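# Three arms load one ball into each seat of a pivoting tray

## Task

A transparent cover sits over a tray that balances on one pivot and has three seats. Get exactly one ball into every seat. Dropping balls through the chutes in the cover's roof is allowed, but a ball released while its bottom is still higher than the chute's rim is penalized, partly or fully. Keep the load balanced, because a lopsided tray tips at once and the balls roll away.

## Robot and tools

ROBOTS. Three identical Kinova Gen3 arms, arm1, arm2 and arm3, each with seven joints, a five-finger right hand and a wrist camera (arm1_cam_wrist, arm2_cam_wrist, arm3_cam_wrist). Two fixed room cameras: cam_high and cam_low. Each arm is driven separately; they do not wait for one another.

FRAME. Everything uses one scene frame: origin on the floor, +z up, metres. Arm feet (base_link), each facing along its own +x: arm1 x=+0.259 y=-0.439 z=+0.780; arm2 x=-0.412 y=+0.386 z=+0.807; arm3 x=-0.692 y=-0.464 z=+0.828 (quaternions are given in the calibration). The surfaces under the arms are at z=+0.720. Reach is roughly 1.06 m from the joint1 axis.

move. Arguments: arm1, arm2, arm3 (each optional) and cameras. Each arm entry is an object with "joints" and optional "min_time_s". "joints" is a mapping from joint name to an absolute target (not an offset); omitted joints or arms get nothing new but may still be pushing toward an earlier target. Arm joints in radians: joint1_rad, joint3_rad, joint5_rad, joint7_rad span -6.283 to 6.283; joint2_rad -2.249 to 2.249; joint4_rad -2.579 to 2.579; joint6_rad -2.099 to 2.099. joint1 rotates the whole arm (positive = clockwise viewed from above; 0 points along the foot's +x). joint2 is the shoulder (0 upright, positive leans forward). joint4 is the elbow, joint6 the wrist, each 0 when straight; joints 3, 5, 7 twist along the links, joint7 rolls the hand (positive counter-clockwise seen from behind). Hand keys are normalized, -1 to 1, +1 open: hand_little, hand_ring, hand_middle, hand_index, hand_thumb_bend (-1 fully bent), hand_thumb_turn (+1 beside the palm, -1 across in front of it). Two settings: hand_force_limit (-1 to 1, maps linearly to about 0-10 N fingertip force, 0-15 N for the thumb motors) and hand_speed (-0.96 to 1; full speed from +0.48 up). Scenes start with force limit 0 and speed -0.8. min_time_s (0.1 to 8 s) sets a lower bound on that arm's motion duration. cameras: list of names, ["all"], or [] for none. Arm joints start and finish together; joint speed caps are 1.39 rad/s (joints 1-4) and 1.22 rad/s (joints 5-7). Out-of-range values get the call refused, and then later move/wait/finished_scene calls in the same reply are skipped. An unknown key invalidates only that call.

Reference posture: joints 1, 3, 5 at 0 and joint7 at 1.57 with fingers pointing down in front of the arm gives palm facing right, thumb toward the foot. The wrist camera is on the little-finger side, aimed at the hand point about 30 degrees toward the thumb.

HAND GEOMETRY. The hand point is 0.045 m ahead of the palm; its +z runs along straight fingers, +y out of the palm, +x across the palm away from the thumb. Straight fingertips extend 0.06-0.07 m past the point. With the thumb turned fully in front, the hand can wrap objects about 0.035-0.065 m thick; handles down to about 0.025 m. A wrist bracket on the little-finger side protrudes and can strike things.

GRIPPING. A finger motor moves only when its target changes by at least 0.002. Closing stops at the target or when load hits hand_force_limit. For a gentle grip use hand_speed -0.94 or lower; faster closing can overshoot the force several times. To squeeze harder, raise the limit and send a more-closed target; to loosen, send a more-open one.

RESULTS. The "move" line lists each commanded arm with "done" or its worst status. joint_status per joint: done, off_target (resting short, maybe still pushing), time_out (target dropped, holds), not_followed (collision check withheld targets; may retry). Arms marked "as last shown" were not commanded and show "not commanded". hand_stopped_by gives six words in order little, ring, middle, index, thumb_bend, thumb_turn: moving, target, force, stalled, fault. *_load_n are fingertip loads in N (positive = pushed open); a lost grip shows as loads near 0. Joint velocities (rad/s) and joint torques follow the joint order; "within noise" means still. Flange force is the external force at the end effector in its own axes, with noticeable error. on_its_own reports uncommanded behaviour. Images follow the order named in the "pictures" line and may lag slightly.

OTHER TOOLS. wait: seconds (0 to 10), cameras as in move; commands nothing. zoom_image: camera plus region [x0, y0, x1, y1] in image pixels from the top-left, at most 504 by 504, only on a camera in the latest images. show_instructions: no arguments, shows the reference pages. finished_scene: scene = current scene number; irreversible, and the result must hold without the robots.

CAMERAS. Wrist cameras are fisheye 672x504; room cameras are pinhole with radial distortion, 896x504. Intrinsics K, distortion D and T_world_to_cam (scene frame to camera) follow OpenCV conventions and may be a little off.

AVOID. Pressing two robots together or closing a hand on another robot's fingers (fails the scene); the separation check can be late and ignores finger contact. The arm does not yield on contact and can push hard. A torque spike or a joint drifting over 5 degrees from plan freezes that arm for 10 s. Hot motors (MOTOR HOT line) can lead to an OVER-TEMPERATURE FAULT where the arm sags; afterwards resend targets marked limit_stop_at_motor_heat. Do not knock objects out of the work area, drop things from height, slam, or overload fingers. Loose objects may occasionally be nudged by outside disturbances.

Each tool is called after "Call:" as a command line: name --argument value for each argument, lists and objects as JSON in quotes; but a table of rows of numbers goes row by row, as --pt "numbers of a row", without its own name.

Reference images:

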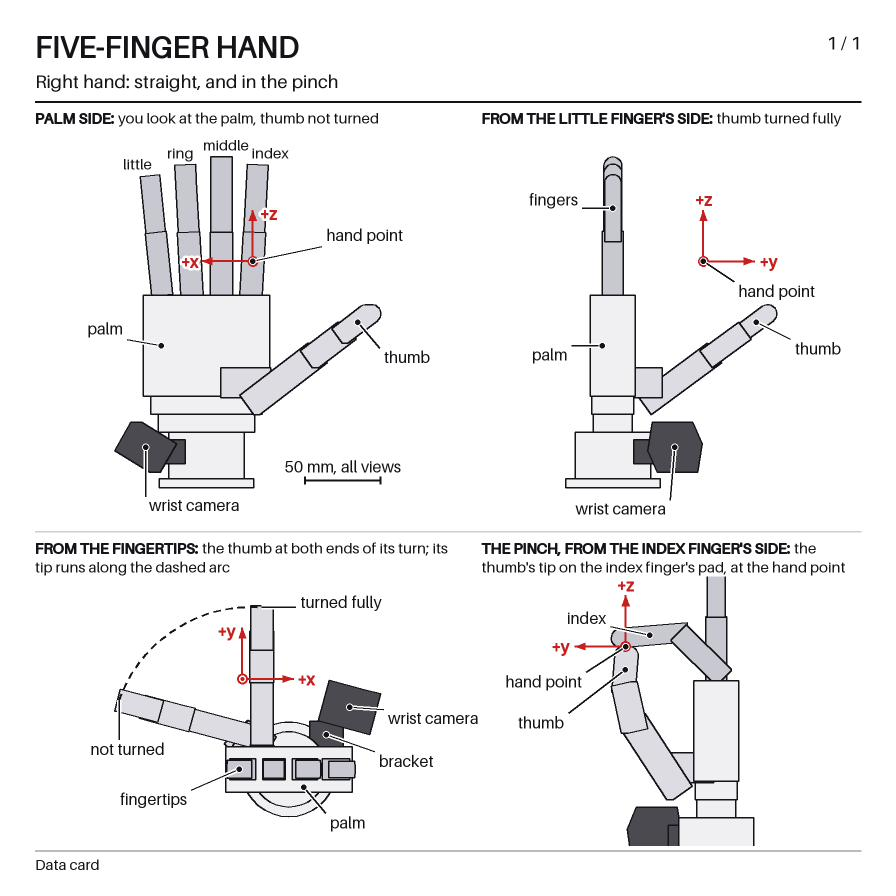

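## Session

Call:
move

Scene clock: 0.00 s.
Joint torques (N m): no reading
Motor temperatures (°C): arm1=[36 35 36 37 38 44 46] | arm2=[37 34 30 36 38 37 39] | arm3=[36 35 32 31 35 41 49]
Flange force (N): no reading
Joint velocities: within noise
arm1.joint_positions: joint1_rad=-0.158 joint2_rad=-0.418 joint3_rad=-0.154 joint4_rad=+1.619 joint5_rad=-0.020 joint6_rad=+1.953 joint7_rad=-1.767 hand_little=+1.000 hand_ring=+1.000 hand_middle=+1.000 hand_index=+1.000 hand_thumb_turn=+1.000 hand_thumb_bend=+1.000 hand_force_limit=+0.000 hand_speed=-0.800
arm1.joint_status: not commanded
arm1.hand_stopped_by: target,target,target,target,target,target
arm1.little_load_n: 0.0
arm1.ring_load_n: 0.0
arm1.middle_load_n: 0.0
arm1.index_load_n: 0.0
arm1.thumb_bend_load_n: 0.0
arm1.thumb_turn_load_n: 0.0
arm1.hand: x=+0.0998 y=-0.4733 z=+1.2377 quat_wxyz=(-0.024, +0.991, -0.133, +0.005) (m; scene frame)
arm2.joint_positions: joint1_rad=-0.905 joint2_rad=-0.462 joint3_rad=-0.105 joint4_rad=+1.377 joint5_rad=-0.031 joint6_rad=+1.969 joint7_rad=-1.576 hand_little=+1.000 hand_ring=+1.000 hand_middle=+1.000 hand_index=+1.000 hand_thumb_turn=+1.000 hand_thumb_bend=+1.000 hand_force_limit=+0.000 hand_speed=-0.800
arm2.joint_status: not commanded
arm2.hand_stopped_by: target,target,target,target,target,target
arm2.little_load_n: 0.0
arm2.ring_load_n: 0.0
arm2.middle_load_n: 0.0
arm2.index_load_n: 0.0
arm2.thumb_bend_load_n: 0.0
arm2.thumb_turn_load_n: 0.0
arm2.hand: x=-0.2375 y=+0.3391 z=+1.3550 quat_wxyz=(-0.119, -0.280, -0.951, +0.047) (m; scene frame)
arm3.joint_positions: joint1_rad=-0.541 joint2_rad=-0.334 joint3_rad=+0.019 joint4_rad=+1.579 joint5_rad=-0.043 joint6_rad=+1.900 joint7_rad=-1.585 hand_little=+1.000 hand_ring=+1.000 hand_middle=+1.000 hand_index=+1.000 hand_thumb_turn=+1.000 hand_thumb_bend=+1.000 hand_force_limit=+0.000 hand_speed=-0.800
arm3.joint_status: not commanded
arm3.hand_stopped_by: target,target,target,target,target,target
arm3.little_load_n: 0.0
arm3.ring_load_n: 0.0
arm3.middle_load_n: 0.0
arm3.index_load_n: 0.0
arm3.thumb_bend_load_n: 0.0
arm3.thumb_turn_load_n: 0.5
arm3.hand: x=-0.6498 y=-0.2678 z=+1.2891 quat_wxyz=(+0.022, +0.538, -0.843, -0.018) (m; scene frame)
pictures: arm1_cam_wrist, arm2_cam_wrist, arm3_cam_wrist, cam_high, cam_low

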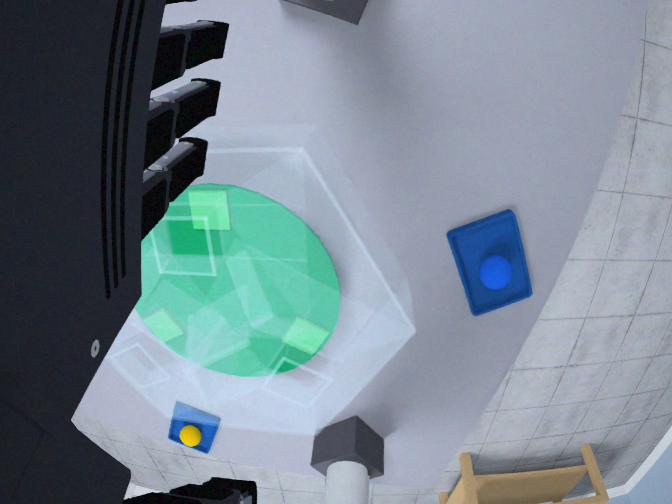

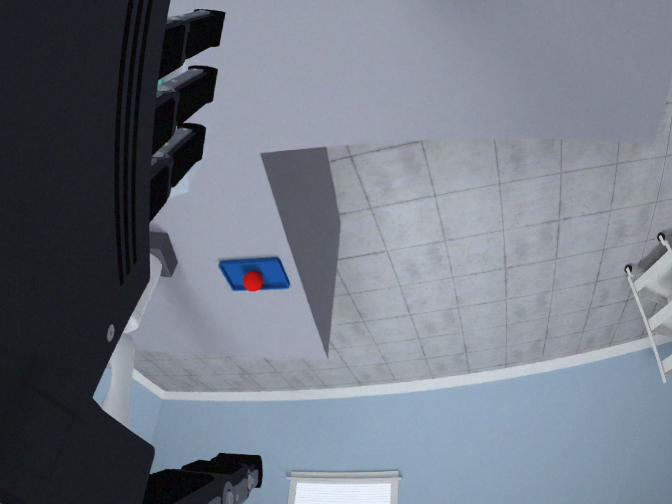

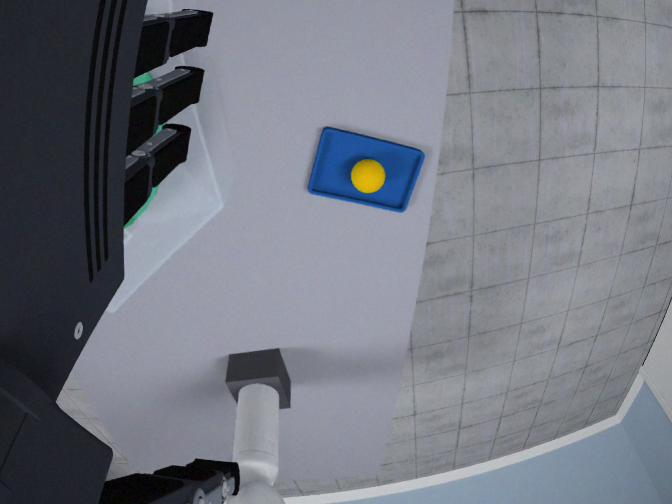

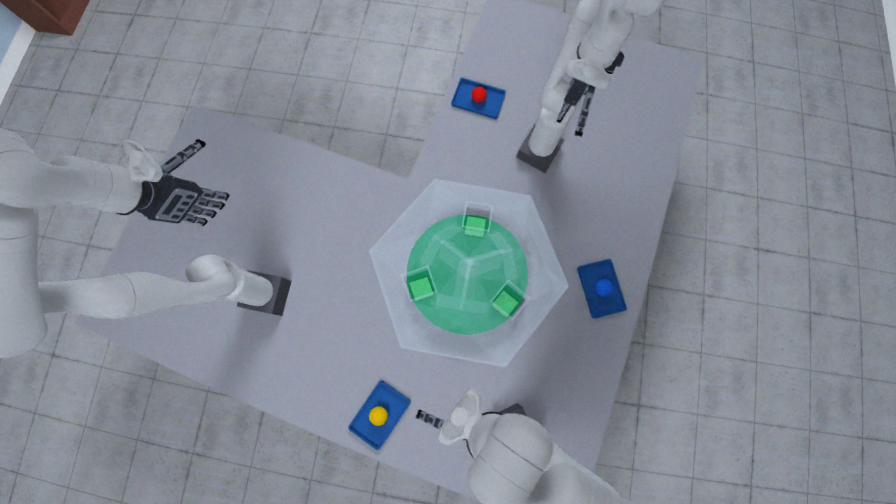

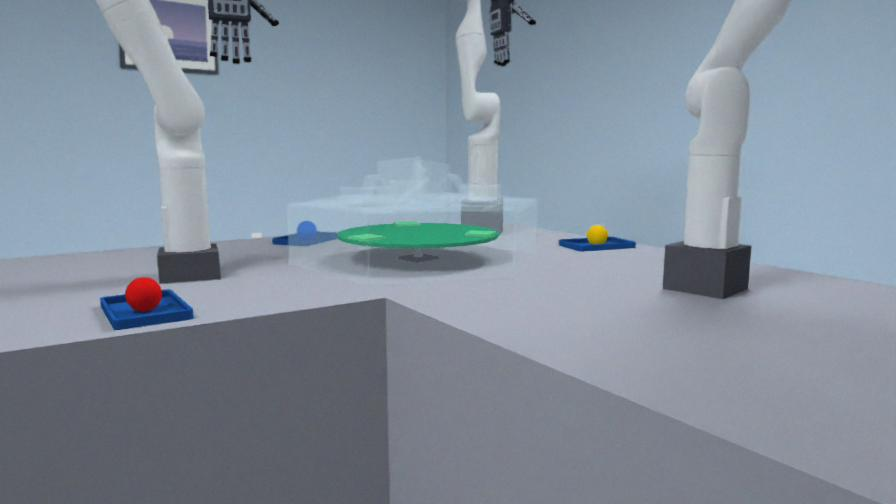

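Call:
zoom_image --camera "cam_high" --region '[340, 150, 640, 460]'

Call:
zoom_image --camera "cam_low" --region '[260, 120, 560, 300]'

Call:
zoom_image --camera "arm1_cam_wrist" --region '[60, 100, 560, 480]'

Scaled by 1.626 from the camera's 896x504 image, which has a finer 1280x720 frame.

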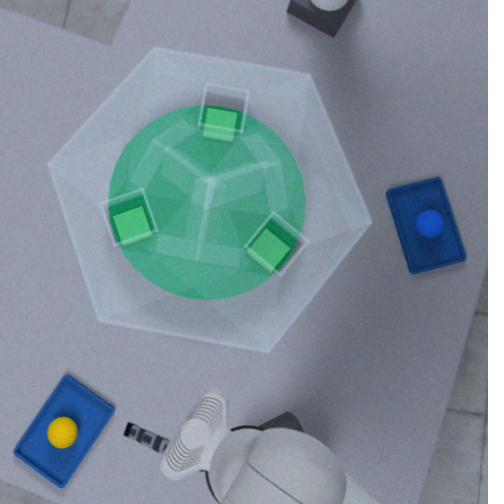

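Scaled by 1.680 from the camera's 896x504 image, which has a finer 1280x720 frame.

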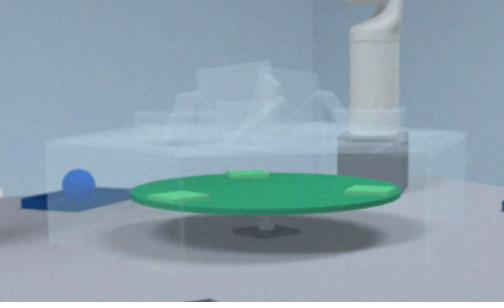

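Scaled by 1.008 from the camera's 672x504 image, which has a finer 960x720 frame.

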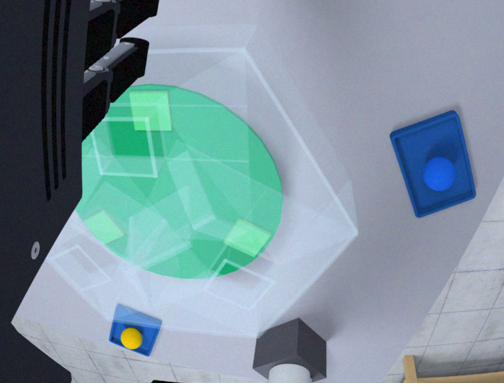

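Call:
zoom_image --camera "cam_low" --region '[320, 140, 500, 240]'

Call:
zoom_image --camera "arm1_cam_wrist" --region '[90, 130, 430, 450]'

Call:
zoom_image --camera "cam_high" --region '[390, 190, 550, 350]'

Scaled by 2.800 from the camera's 896x504 image, which has a finer 1280x720 frame.

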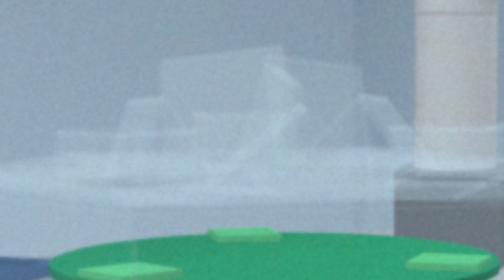

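Scaled by 1.482 from the camera's 672x504 image, which has a finer 960x720 frame.

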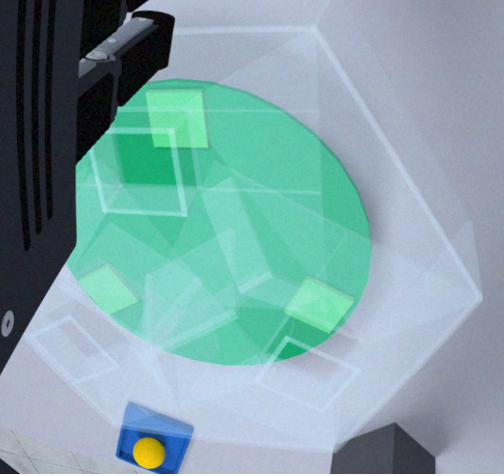

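Scaled by 3.150 from the camera's 896x504 image, which has a finer 1280x720 frame.

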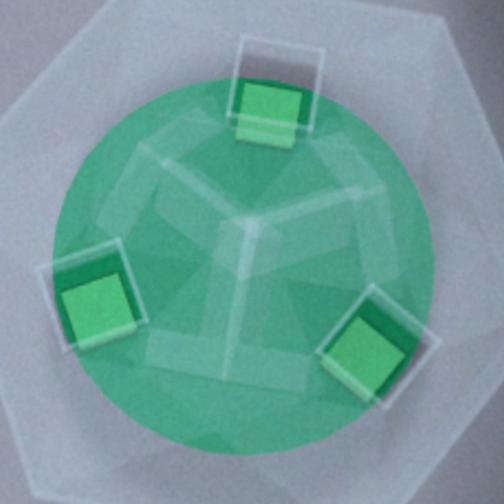

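Call:
move --arm1 '{"joints": {"joint1_rad": 2.0, "hand_ring": -1, "hand_little": -1, "hand_thumb_turn": -1, "hand_thumb_bend": 0.45, "hand_speed": 0.0}}' --arm2 '{"joints": {"joint1_rad": 0.554, "hand_ring": -1, "hand_little": -1, "hand_thumb_turn": -1, "hand_thumb_bend": 0.45, "hand_speed": 0.0}}' --arm3 '{"joints": {"joint1_rad": 1.049, "hand_ring": -1, "hand_little": -1, "hand_thumb_turn": -1, "hand_thumb_bend": 0.45, "hand_speed": 0.0}}' --cameras '["all"]'

Scene clock: 268.67 s.
Joint torques (N m): arm1=[0.35 -1.21 2.21 -6.65 0.16 0.23 0] | arm2=[-0.27 1.49 0.11 -7.8 -0.18 -0.72 -0.5] | arm3=[1.48 -1.07 2 -10.18 -0.04 -0.31 -0.04]
Motor temperatures (°C): arm1=[36 34 36 37 38 44 46] | arm2=[37 33 30 36 38 36 39] | arm3=[36 34 32 32 35 41 49]
Flange force (N): arm1=[-3.9 7.2 -4.6] | arm2=[1.3 -1.7 2.6] | arm3=[4.4 6.5 8.8]
move: arm1 done; arm2 done; arm3 done
Joint velocities: within noise
arm1.joint_positions: joint1_rad=+2.000 joint2_rad=-0.418 joint3_rad=-0.154 joint4_rad=+1.619 joint5_rad=-0.020 joint6_rad=+1.953 joint7_rad=-1.767 hand_little=-1.000 hand_ring=-1.000 hand_middle=+1.000 hand_index=+1.000 hand_thumb_turn=-1.000 hand_thumb_bend=+0.450 hand_force_limit=+0.000 hand_speed=+0.000
arm1.joint_status: all done
arm1.hand_stopped_by: target,target,target,target,target,target
arm1.little_load_n: 0.0
arm1.ring_load_n: 0.0
arm1.middle_load_n: 0.0
arm1.index_load_n: 0.0
arm1.thumb_bend_load_n: 0.0
arm1.thumb_turn_load_n: 0.0
arm1.hand: x=+0.3241 y=-0.2872 z=+1.2372 quat_wxyz=(-0.002, +0.350, -0.936, +0.021) (m; scene frame)
arm2.joint_positions: joint1_rad=+0.554 joint2_rad=-0.462 joint3_rad=-0.105 joint4_rad=+1.377 joint5_rad=-0.031 joint6_rad=+1.969 joint7_rad=-1.576 hand_little=-1.000 hand_ring=-1.000 hand_middle=+1.000 hand_index=+1.000 hand_thumb_turn=-1.000 hand_thumb_bend=+0.450 hand_force_limit=+0.000 hand_speed=+0.000
arm2.joint_status: all done
arm2.hand_stopped_by: target,target,target,target,target,target
arm2.little_load_n: 0.0
arm2.ring_load_n: 0.0
arm2.middle_load_n: 0.0
arm2.index_load_n: 0.0
arm2.thumb_bend_load_n: 0.0
arm2.thumb_turn_load_n: -0.5
arm2.hand: x=-0.4404 y=+0.2079 z=+1.3551 quat_wxyz=(-0.059, -0.843, -0.523, +0.114) (m; scene frame)
arm3.joint_positions: joint1_rad=+1.049 joint2_rad=-0.334 joint3_rad=+0.019 joint4_rad=+1.579 joint5_rad=-0.043 joint6_rad=+1.900 joint7_rad=-1.585 hand_little=-1.000 hand_ring=-1.000 hand_middle=+1.000 hand_index=+1.000 hand_thumb_turn=-1.000 hand_thumb_bend=+0.450 hand_force_limit=+0.000 hand_speed=+0.000
arm3.joint_status: all done
arm3.hand_stopped_by: target,target,target,target,target,target
arm3.little_load_n: 0.0
arm3.ring_load_n: 0.0
arm3.middle_load_n: 0.5
arm3.index_load_n: 0.0
arm3.thumb_bend_load_n: 0.0
arm3.thumb_turn_load_n: 0.0
arm3.hand: x=-0.4957 y=-0.5000 z=+1.2893 quat_wxyz=(+0.002, -0.225, -0.974, -0.018) (m; scene frame)
pictures: arm1_cam_wrist, arm2_cam_wrist, arm3_cam_wrist, cam_high, cam_low
camera_calibration:
arm1_cam_wrist: T_world_to_cam=[[-0.81897, 0.5713, -0.0539009, 0.492744], [0.485535, 0.739947, 0.465546, -0.518573], [0.30585, 0.355098, -0.883381, 1.20683], [0, 0, 0, 1]] pos_world=[0.286219, -0.326329, 1.33407]
arm2_cam_wrist: T_world_to_cam=[[0.97021, -0.233637, -0.0640868, 0.564495], [-0.113429, -0.671812, 0.731986, -0.903717], [-0.214073, -0.70291, -0.678299, 1.0865], [0, 0, 0, 1]] pos_world=[-0.417595, 0.288469, 1.43466]
arm3_cam_wrist: T_world_to_cam=[[0.182456, 0.982097, 0.0468502, 0.517413], [0.829849, -0.179376, 0.52837, -0.360195], [0.527314, -0.0575253, -0.847721, 1.43269], [0, 0, 0, 1]] pos_world=[-0.550974, -0.490344, 1.38059]

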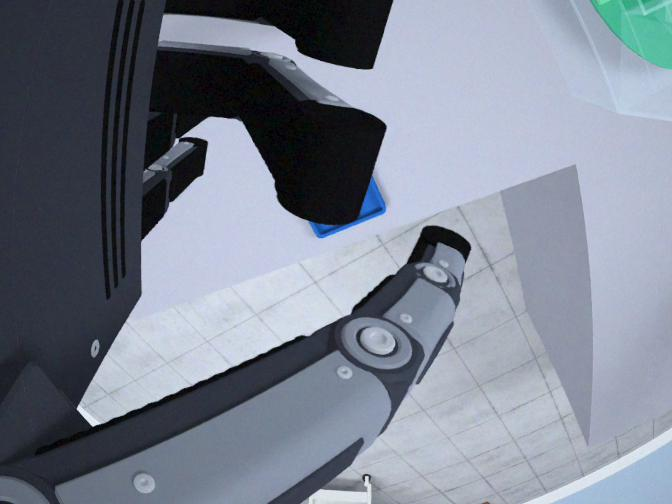

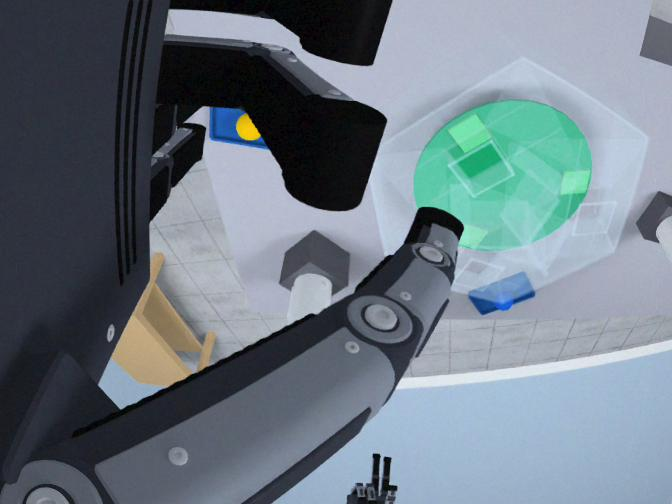

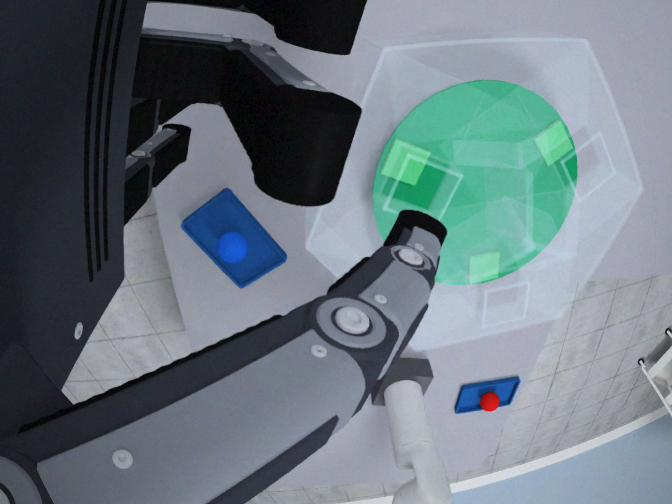

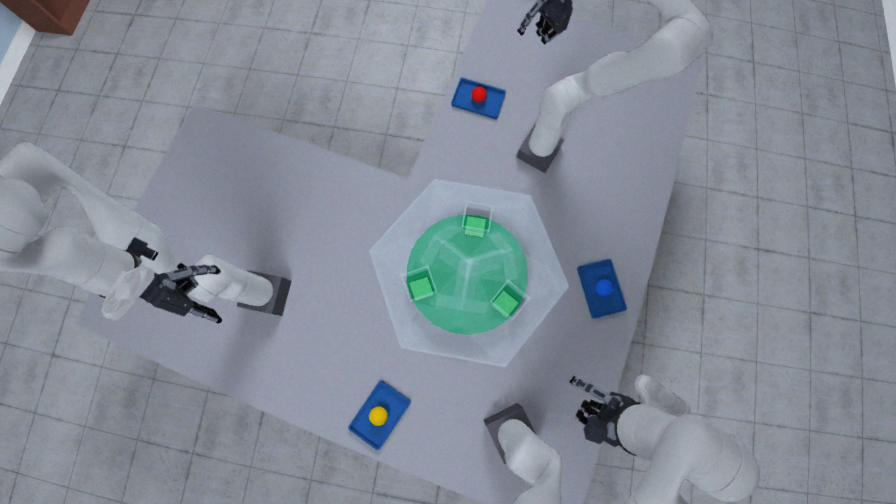

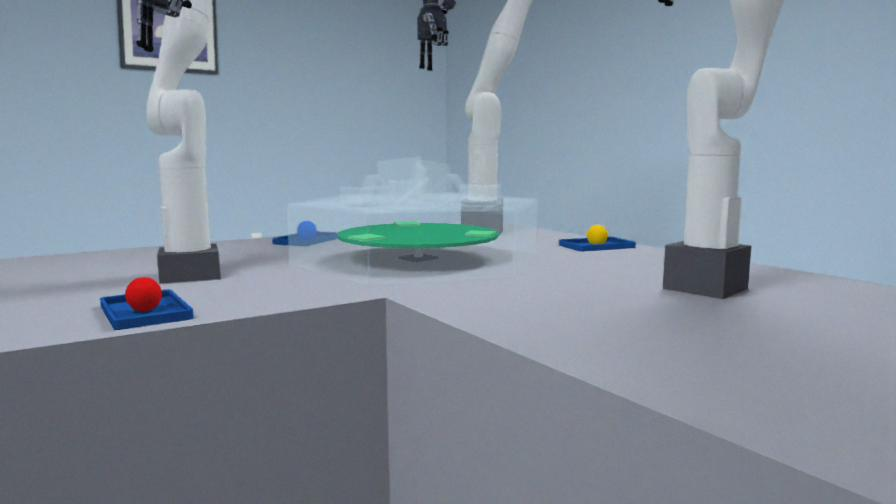

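Call:
zoom_image --camera "arm3_cam_wrist" --region '[300, 20, 660, 360]'

Call:
zoom_image --camera "arm2_cam_wrist" --region '[360, 40, 660, 320]'

Call:
zoom_image --camera "arm3_cam_wrist" --region '[170, 170, 310, 300]'

Scaled by 1.400 from the camera's 672x504 image, which has a finer 960x720 frame.

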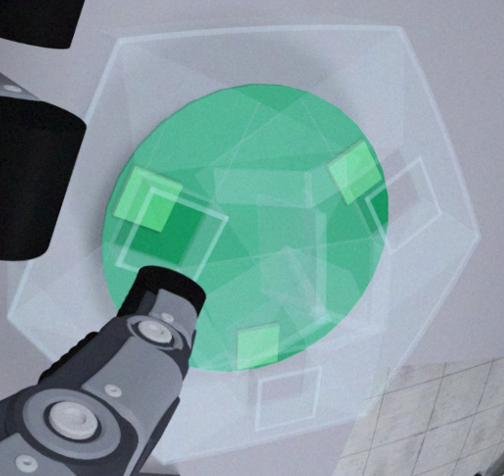

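Scaled by 1.680 from the camera's 672x504 image, which has a finer 960x720 frame.

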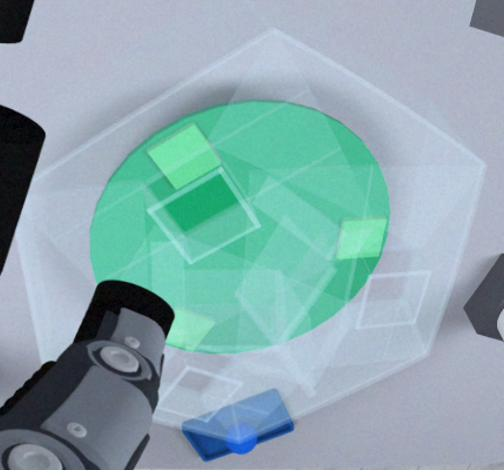

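Scaled by 3.600 from the camera's 672x504 image, which has a finer 960x720 frame.

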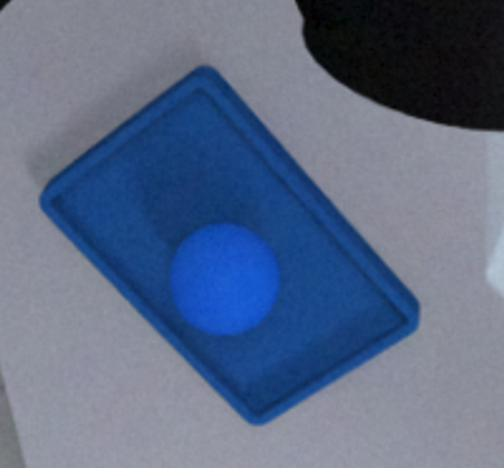

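Call:
zoom_image --camera "cam_low" --region '[80, 250, 220, 350]'

Call:
zoom_image --camera "cam_high" --region '[430, 60, 530, 130]'

Scaled by 3.600 from the camera's 896x504 image, which has a finer 1280x720 frame.

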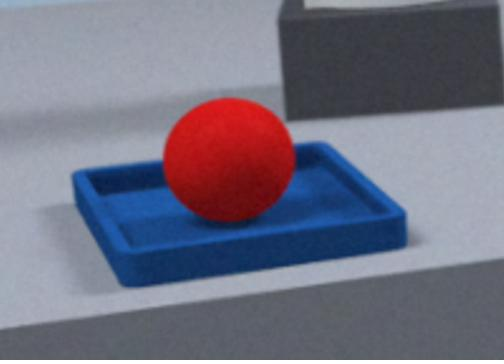

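Scaled by 5.040 from the camera's 896x504 image, which has a finer 1280x720 frame.

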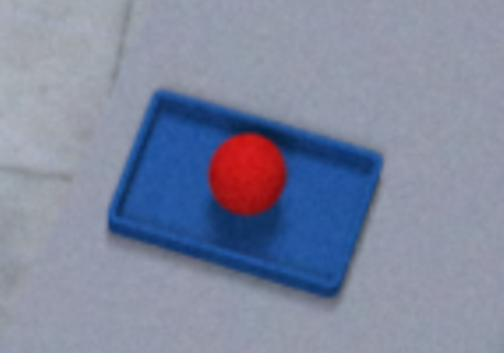

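Call:
move --arm1 '{"joints": {"joint1_rad": 1.9916, "joint2_rad": 0.8436, "joint3_rad": 0, "joint4_rad": 1.5897, "joint5_rad": -0.3524, "joint6_rad": 1.655, "joint7_rad": -3.4126, "hand_ring": 1, "hand_thumb_bend": 0.55}}' --arm2 '{"joints": {"joint1_rad": 0.9934, "joint2_rad": 0.8573, "joint3_rad": 0, "joint4_rad": 1.6972, "joint5_rad": 1.8891, "joint6_rad": -1.0811, "joint7_rad": -0.678, "hand_ring": 1, "hand_thumb_bend": 0.55}}' --arm3 '{"joints": {"joint1_rad": 1.4634, "joint2_rad": 0.8864, "joint3_rad": 0, "joint4_rad": 1.7367, "joint5_rad": 1.7239, "joint6_rad": -0.9829, "joint7_rad": -0.6237, "hand_ring": 1, "hand_thumb_bend": 0.55}}' --cameras '["all"]'

Scene clock: 465.77 s.
Joint torques (N m): arm1=[0.23 -18.52 1.64 -2.25 -0.43 2.21 -0.02] | arm2=[-0.3 -19.86 -1.26 -5.24 -1.42 -1.63 -0.57] | arm3=[1.71 -19.05 0.93 -6.69 -0.9 -2 -0.07]
Motor temperatures (°C): arm1=[35 34 35 37 38 44 46] | arm2=[37 33 30 36 38 36 39] | arm3=[36 34 32 32 34 41 49]
Flange force (N): arm1=[3.6 3.3 -2.6] | arm2=[-2.6 2.8 0.5] | arm3=[-10.6 -1.5 2.3]
move: arm1 done; arm2 done; arm3 done
Joint velocities: within noise
arm1.joint_positions: joint1_rad=+1.992 joint2_rad=+0.844 joint3_rad=+0.000 joint4_rad=+1.590 joint5_rad=-0.352 joint6_rad=+1.655 joint7_rad=-3.413 hand_little=-1.000 hand_ring=+1.000 hand_middle=+1.000 hand_index=+1.000 hand_thumb_turn=-1.000 hand_thumb_bend=+0.550 hand_force_limit=+0.000 hand_speed=+0.000
arm1.joint_status: all done
arm1.hand_stopped_by: target,target,target,target,target,target
arm1.little_load_n: 0.0
arm1.ring_load_n: 0.0
arm1.middle_load_n: 0.0
arm1.index_load_n: 0.0
arm1.thumb_bend_load_n: 0.0
arm1.thumb_turn_load_n: 0.0
arm1.hand: x=+0.4363 y=-0.2050 z=+0.8794 quat_wxyz=(+0.276, -0.502, -0.720, +0.391) (m; scene frame)
arm2.joint_positions: joint1_rad=+0.993 joint2_rad=+0.857 joint3_rad=+0.000 joint4_rad=+1.697 joint5_rad=+1.889 joint6_rad=-1.081 joint7_rad=-0.678 hand_little=-1.000 hand_ring=+1.000 hand_middle=+1.000 hand_index=+1.000 hand_thumb_turn=-1.000 hand_thumb_bend=+0.550 hand_force_limit=+0.000 hand_speed=+0.000
arm2.joint_status: all done
arm2.hand_stopped_by: target,target,target,target,target,target
arm2.little_load_n: 0.0
arm2.ring_load_n: 0.0
arm2.middle_load_n: 0.0
arm2.index_load_n: -0.5
arm2.thumb_bend_load_n: 0.0
arm2.thumb_turn_load_n: 0.0
arm2.hand: x=-0.6965 y=-0.0452 z=+0.8804 quat_wxyz=(-0.124, +0.228, -0.848, +0.461) (m; scene frame)
arm3.joint_positions: joint1_rad=+1.463 joint2_rad=+0.886 joint3_rad=+0.000 joint4_rad=+1.737 joint5_rad=+1.724 joint6_rad=-0.983 joint7_rad=-0.624 hand_little=-1.000 hand_ring=+1.000 hand_middle=+1.000 hand_index=+1.000 hand_thumb_turn=-1.000 hand_thumb_bend=+0.550 hand_force_limit=+0.000 hand_speed=+0.000
arm3.joint_status: all done
arm3.hand_stopped_by: target,target,target,target,target,target
arm3.little_load_n: 0.0
arm3.ring_load_n: 0.0
arm3.middle_load_n: 0.0
arm3.index_load_n: 0.0
arm3.thumb_bend_load_n: 0.0
arm3.thumb_turn_load_n: 0.0
arm3.hand: x=-0.2016 y=-0.6957 z=+0.8756 quat_wxyz=(-0.407, +0.764, -0.441, +0.236) (m; scene frame)
pictures: arm1_cam_wrist, arm2_cam_wrist, arm3_cam_wrist, cam_high, cam_low
camera_calibration:
arm1_cam_wrist: T_world_to_cam=[[0.394767, 0.407008, -0.823713, 0.63215], [0.784829, -0.615515, 0.0719966, -0.529723], [-0.477705, -0.674896, -0.562417, 0.675787], [0, 0, 0, 1]] pos_world=[0.489018, -0.127257, 0.938923]
arm2_cam_wrist: T_world_to_cam=[[-0.468262, 0.353301, -0.809882, 0.404606], [0.427067, 0.892905, 0.142595, 0.210735], [0.773527, -0.279102, -0.568997, 1.14256], [0, 0, 0, 1]] pos_world=[-0.78434, -0.0122223, 0.947748]
arm3_cam_wrist: T_world_to_cam=[[-0.339281, -0.505364, -0.793407, 0.271015], [-0.897497, 0.426534, 0.11211, 0.0169611], [0.281759, 0.750117, -0.598277, 1.20968], [0, 0, 0, 1]] pos_world=[-0.233666, -0.777678, 0.936851]

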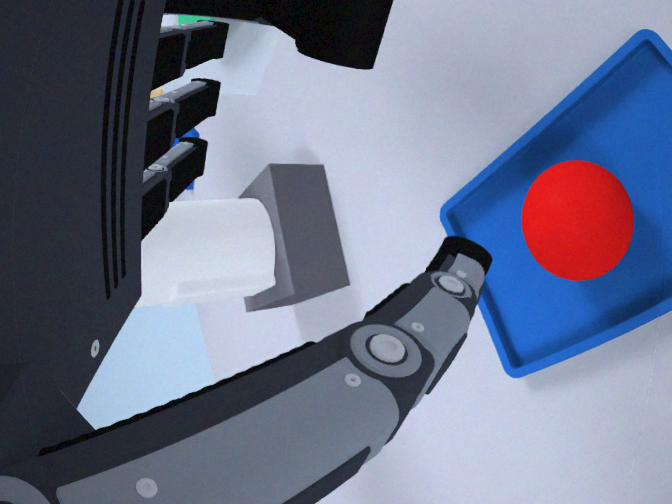

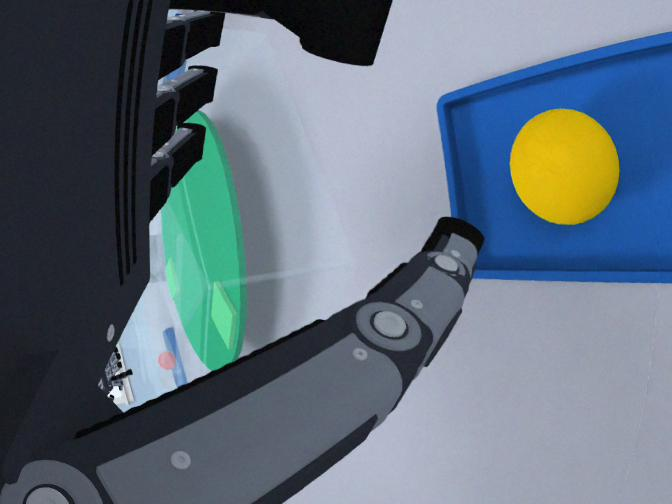

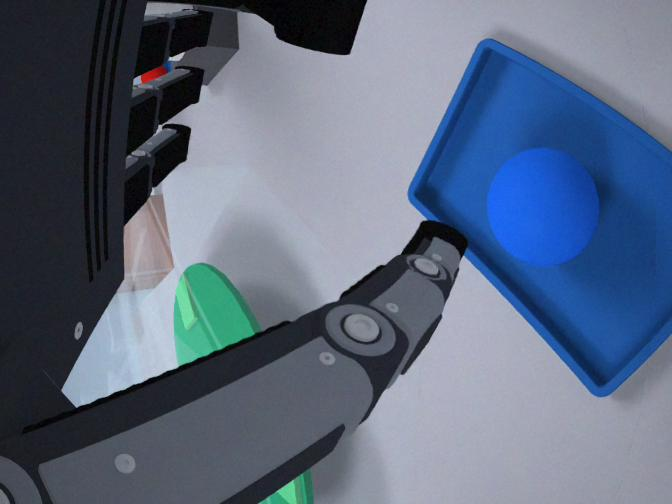

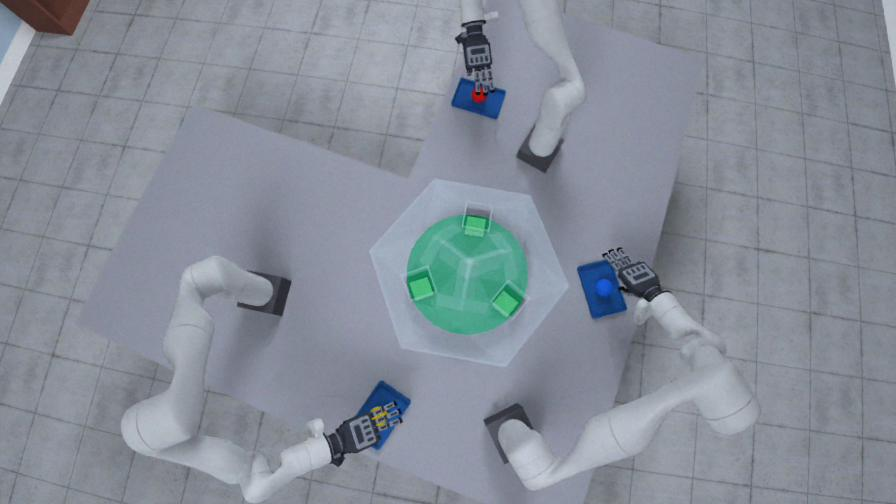

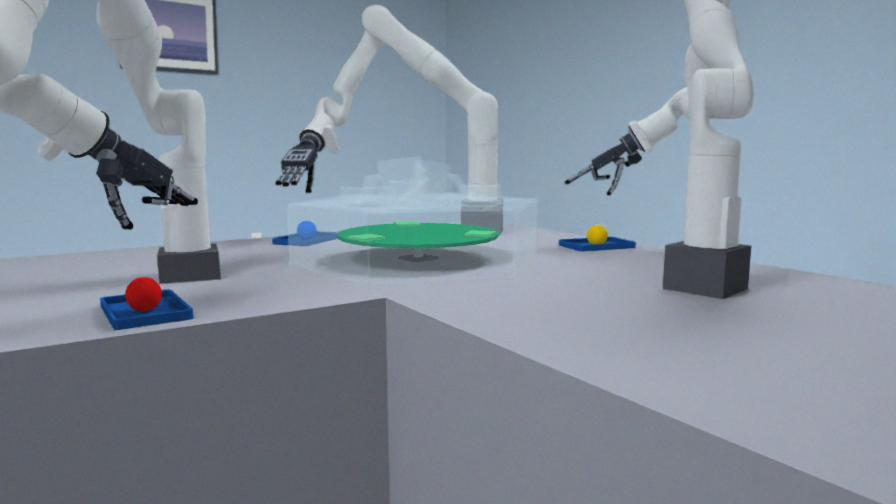

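Call:
move --arm1 '{"joints": {"joint1_rad": 2.0015, "joint2_rad": 1.0204, "joint4_rad": 1.5151, "joint5_rad": -0.3437, "joint6_rad": 1.5608, "joint7_rad": -3.3724}}' --arm2 '{"joints": {"joint1_rad": 1.0105, "joint2_rad": 1.0355, "joint4_rad": 1.6411, "joint5_rad": 1.8372, "joint6_rad": -1.0549, "joint7_rad": -0.5412}}' --arm3 '{"joints": {"joint1_rad": 1.4829, "joint2_rad": 1.0529, "joint4_rad": 1.718, "joint5_rad": 1.6419, "joint6_rad": -0.9767, "joint7_rad": -0.4453}}' --cameras '["arm1_cam_wrist","arm2_cam_wrist","arm3_cam_wrist"]'

Scene clock: 530.73 s.
Joint torques (N m): arm1=[0.21 -19.81 1.61 -1.57 -0.36 2.24 -0.05] | arm2=[-0.36 -21.1 -1.53 -4.34 -1.2 -1.77 -0.56] | arm3=[1.71 -19.73 0.74 -5.46 -0.64 -2.21 -0.07]
Motor temperatures (°C): arm1=[35 35 35 37 38 44 46] | arm2=[37 34 30 36 38 36 39] | arm3=[36 36 32 32 34 42 49]
Flange force (N): arm1=[3.5 3.8 -2.1] | arm2=[-2.8 2.6 0.3] | arm3=[-10.1 -3.0 1.8]
move: arm1 done; arm2 done; arm3 done
Joint velocities: within noise
arm1.joint_positions: joint1_rad=+2.002 joint2_rad=+1.020 joint3_rad=+0.000 joint4_rad=+1.515 joint5_rad=-0.344 joint6_rad=+1.561 joint7_rad=-3.372 hand_little=-1.000 hand_ring=+1.000 hand_middle=+1.000 hand_index=+1.000 hand_thumb_turn=-1.000 hand_thumb_bend=+0.550 hand_force_limit=+0.000 hand_speed=+0.000
arm1.joint_status: all done
arm1.hand_stopped_by: target,target,target,target,target,target
arm1.little_load_n: 0.0
arm1.ring_load_n: 0.0
arm1.middle_load_n: -0.5
arm1.index_load_n: 0.0
arm1.thumb_bend_load_n: 0.0
arm1.thumb_turn_load_n: 0.0
arm1.hand: x=+0.4529 y=-0.1953 z=+0.8001 quat_wxyz=(+0.276, -0.502, -0.720, +0.391) (m; scene frame)
arm2.joint_positions: joint1_rad=+1.010 joint2_rad=+1.035 joint3_rad=+0.000 joint4_rad=+1.641 joint5_rad=+1.837 joint6_rad=-1.055 joint7_rad=-0.541 hand_little=-1.000 hand_ring=+1.000 hand_middle=+1.000 hand_index=+1.000 hand_thumb_turn=-1.000 hand_thumb_bend=+0.550 hand_force_limit=+0.000 hand_speed=+0.000
arm2.joint_status: all done
arm2.hand_stopped_by: target,target,target,target,target,target
arm2.little_load_n: 0.0
arm2.ring_load_n: 0.0
arm2.middle_load_n: 0.0
arm2.index_load_n: 0.0
arm2.thumb_bend_load_n: 0.0
arm2.thumb_turn_load_n: 0.0
arm2.hand: x=-0.7095 y=-0.0437 z=+0.8006 quat_wxyz=(-0.124, +0.228, -0.848, +0.462) (m; scene frame)
arm3.joint_positions: joint1_rad=+1.483 joint2_rad=+1.053 joint3_rad=+0.000 joint4_rad=+1.718 joint5_rad=+1.642 joint6_rad=-0.977 joint7_rad=-0.445 hand_little=-1.000 hand_ring=+1.000 hand_middle=+1.000 hand_index=+1.000 hand_thumb_turn=-1.000 hand_thumb_bend=+0.550 hand_force_limit=+0.000 hand_speed=+0.000
arm3.joint_status: all done
arm3.hand_stopped_by: target,target,target,target,target,target
arm3.little_load_n: 0.5
arm3.ring_load_n: 0.0
arm3.middle_load_n: 0.0
arm3.index_load_n: 0.0
arm3.thumb_bend_load_n: 0.0
arm3.thumb_turn_load_n: 0.0
arm3.hand: x=-0.2113 y=-0.7001 z=+0.7985 quat_wxyz=(-0.408, +0.764, -0.440, +0.236) (m; scene frame)
pictures: arm1_cam_wrist, arm2_cam_wrist, arm3_cam_wrist
camera_calibration:
arm1_cam_wrist: T_world_to_cam=[[0.395075, 0.406823, -0.823657, 0.556144], [0.784377, -0.616099, 0.0719282, -0.530916], [-0.478192, -0.674475, -0.562508, 0.64597], [0, 0, 0, 1]] pos_world=[0.505618, -0.117659, 0.859623]
arm2_cam_wrist: T_world_to_cam=[[-0.46795, 0.352387, -0.810461, 0.33394], [0.427056, 0.89305, 0.14172, 0.227046], [0.773722, -0.279794, -0.568391, 1.1073], [0, 0, 0, 1]] pos_world=[-0.797441, -0.0106217, 0.86785]
arm3_cam_wrist: T_world_to_cam=[[-0.337811, -0.504778, -0.794407, 0.205855], [-0.897959, 0.425772, 0.111303, 0.018782], [0.282054, 0.750944, -0.5971, 1.16918], [0, 0, 0, 1]] pos_world=[-0.243365, -0.782073, 0.859559]

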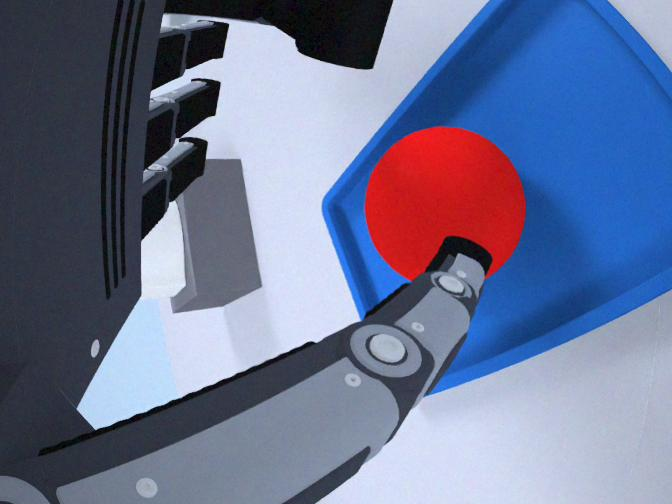

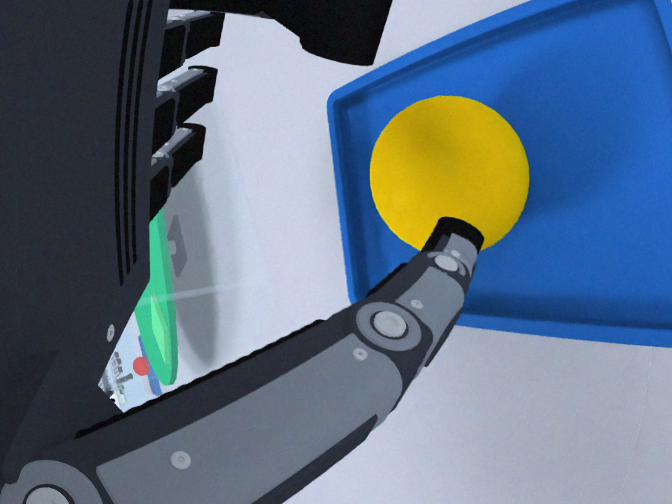

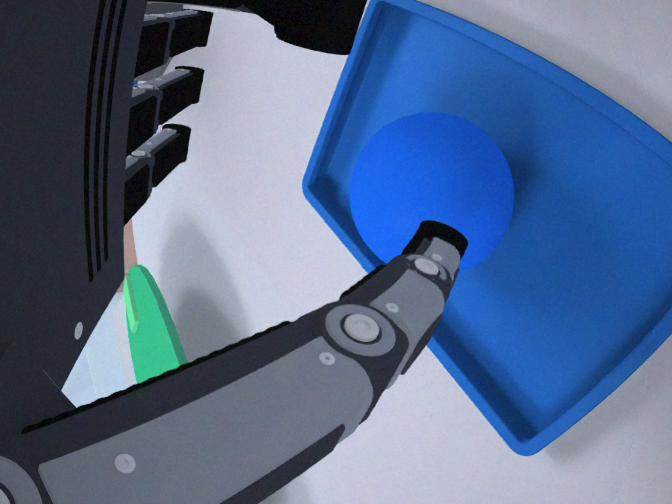

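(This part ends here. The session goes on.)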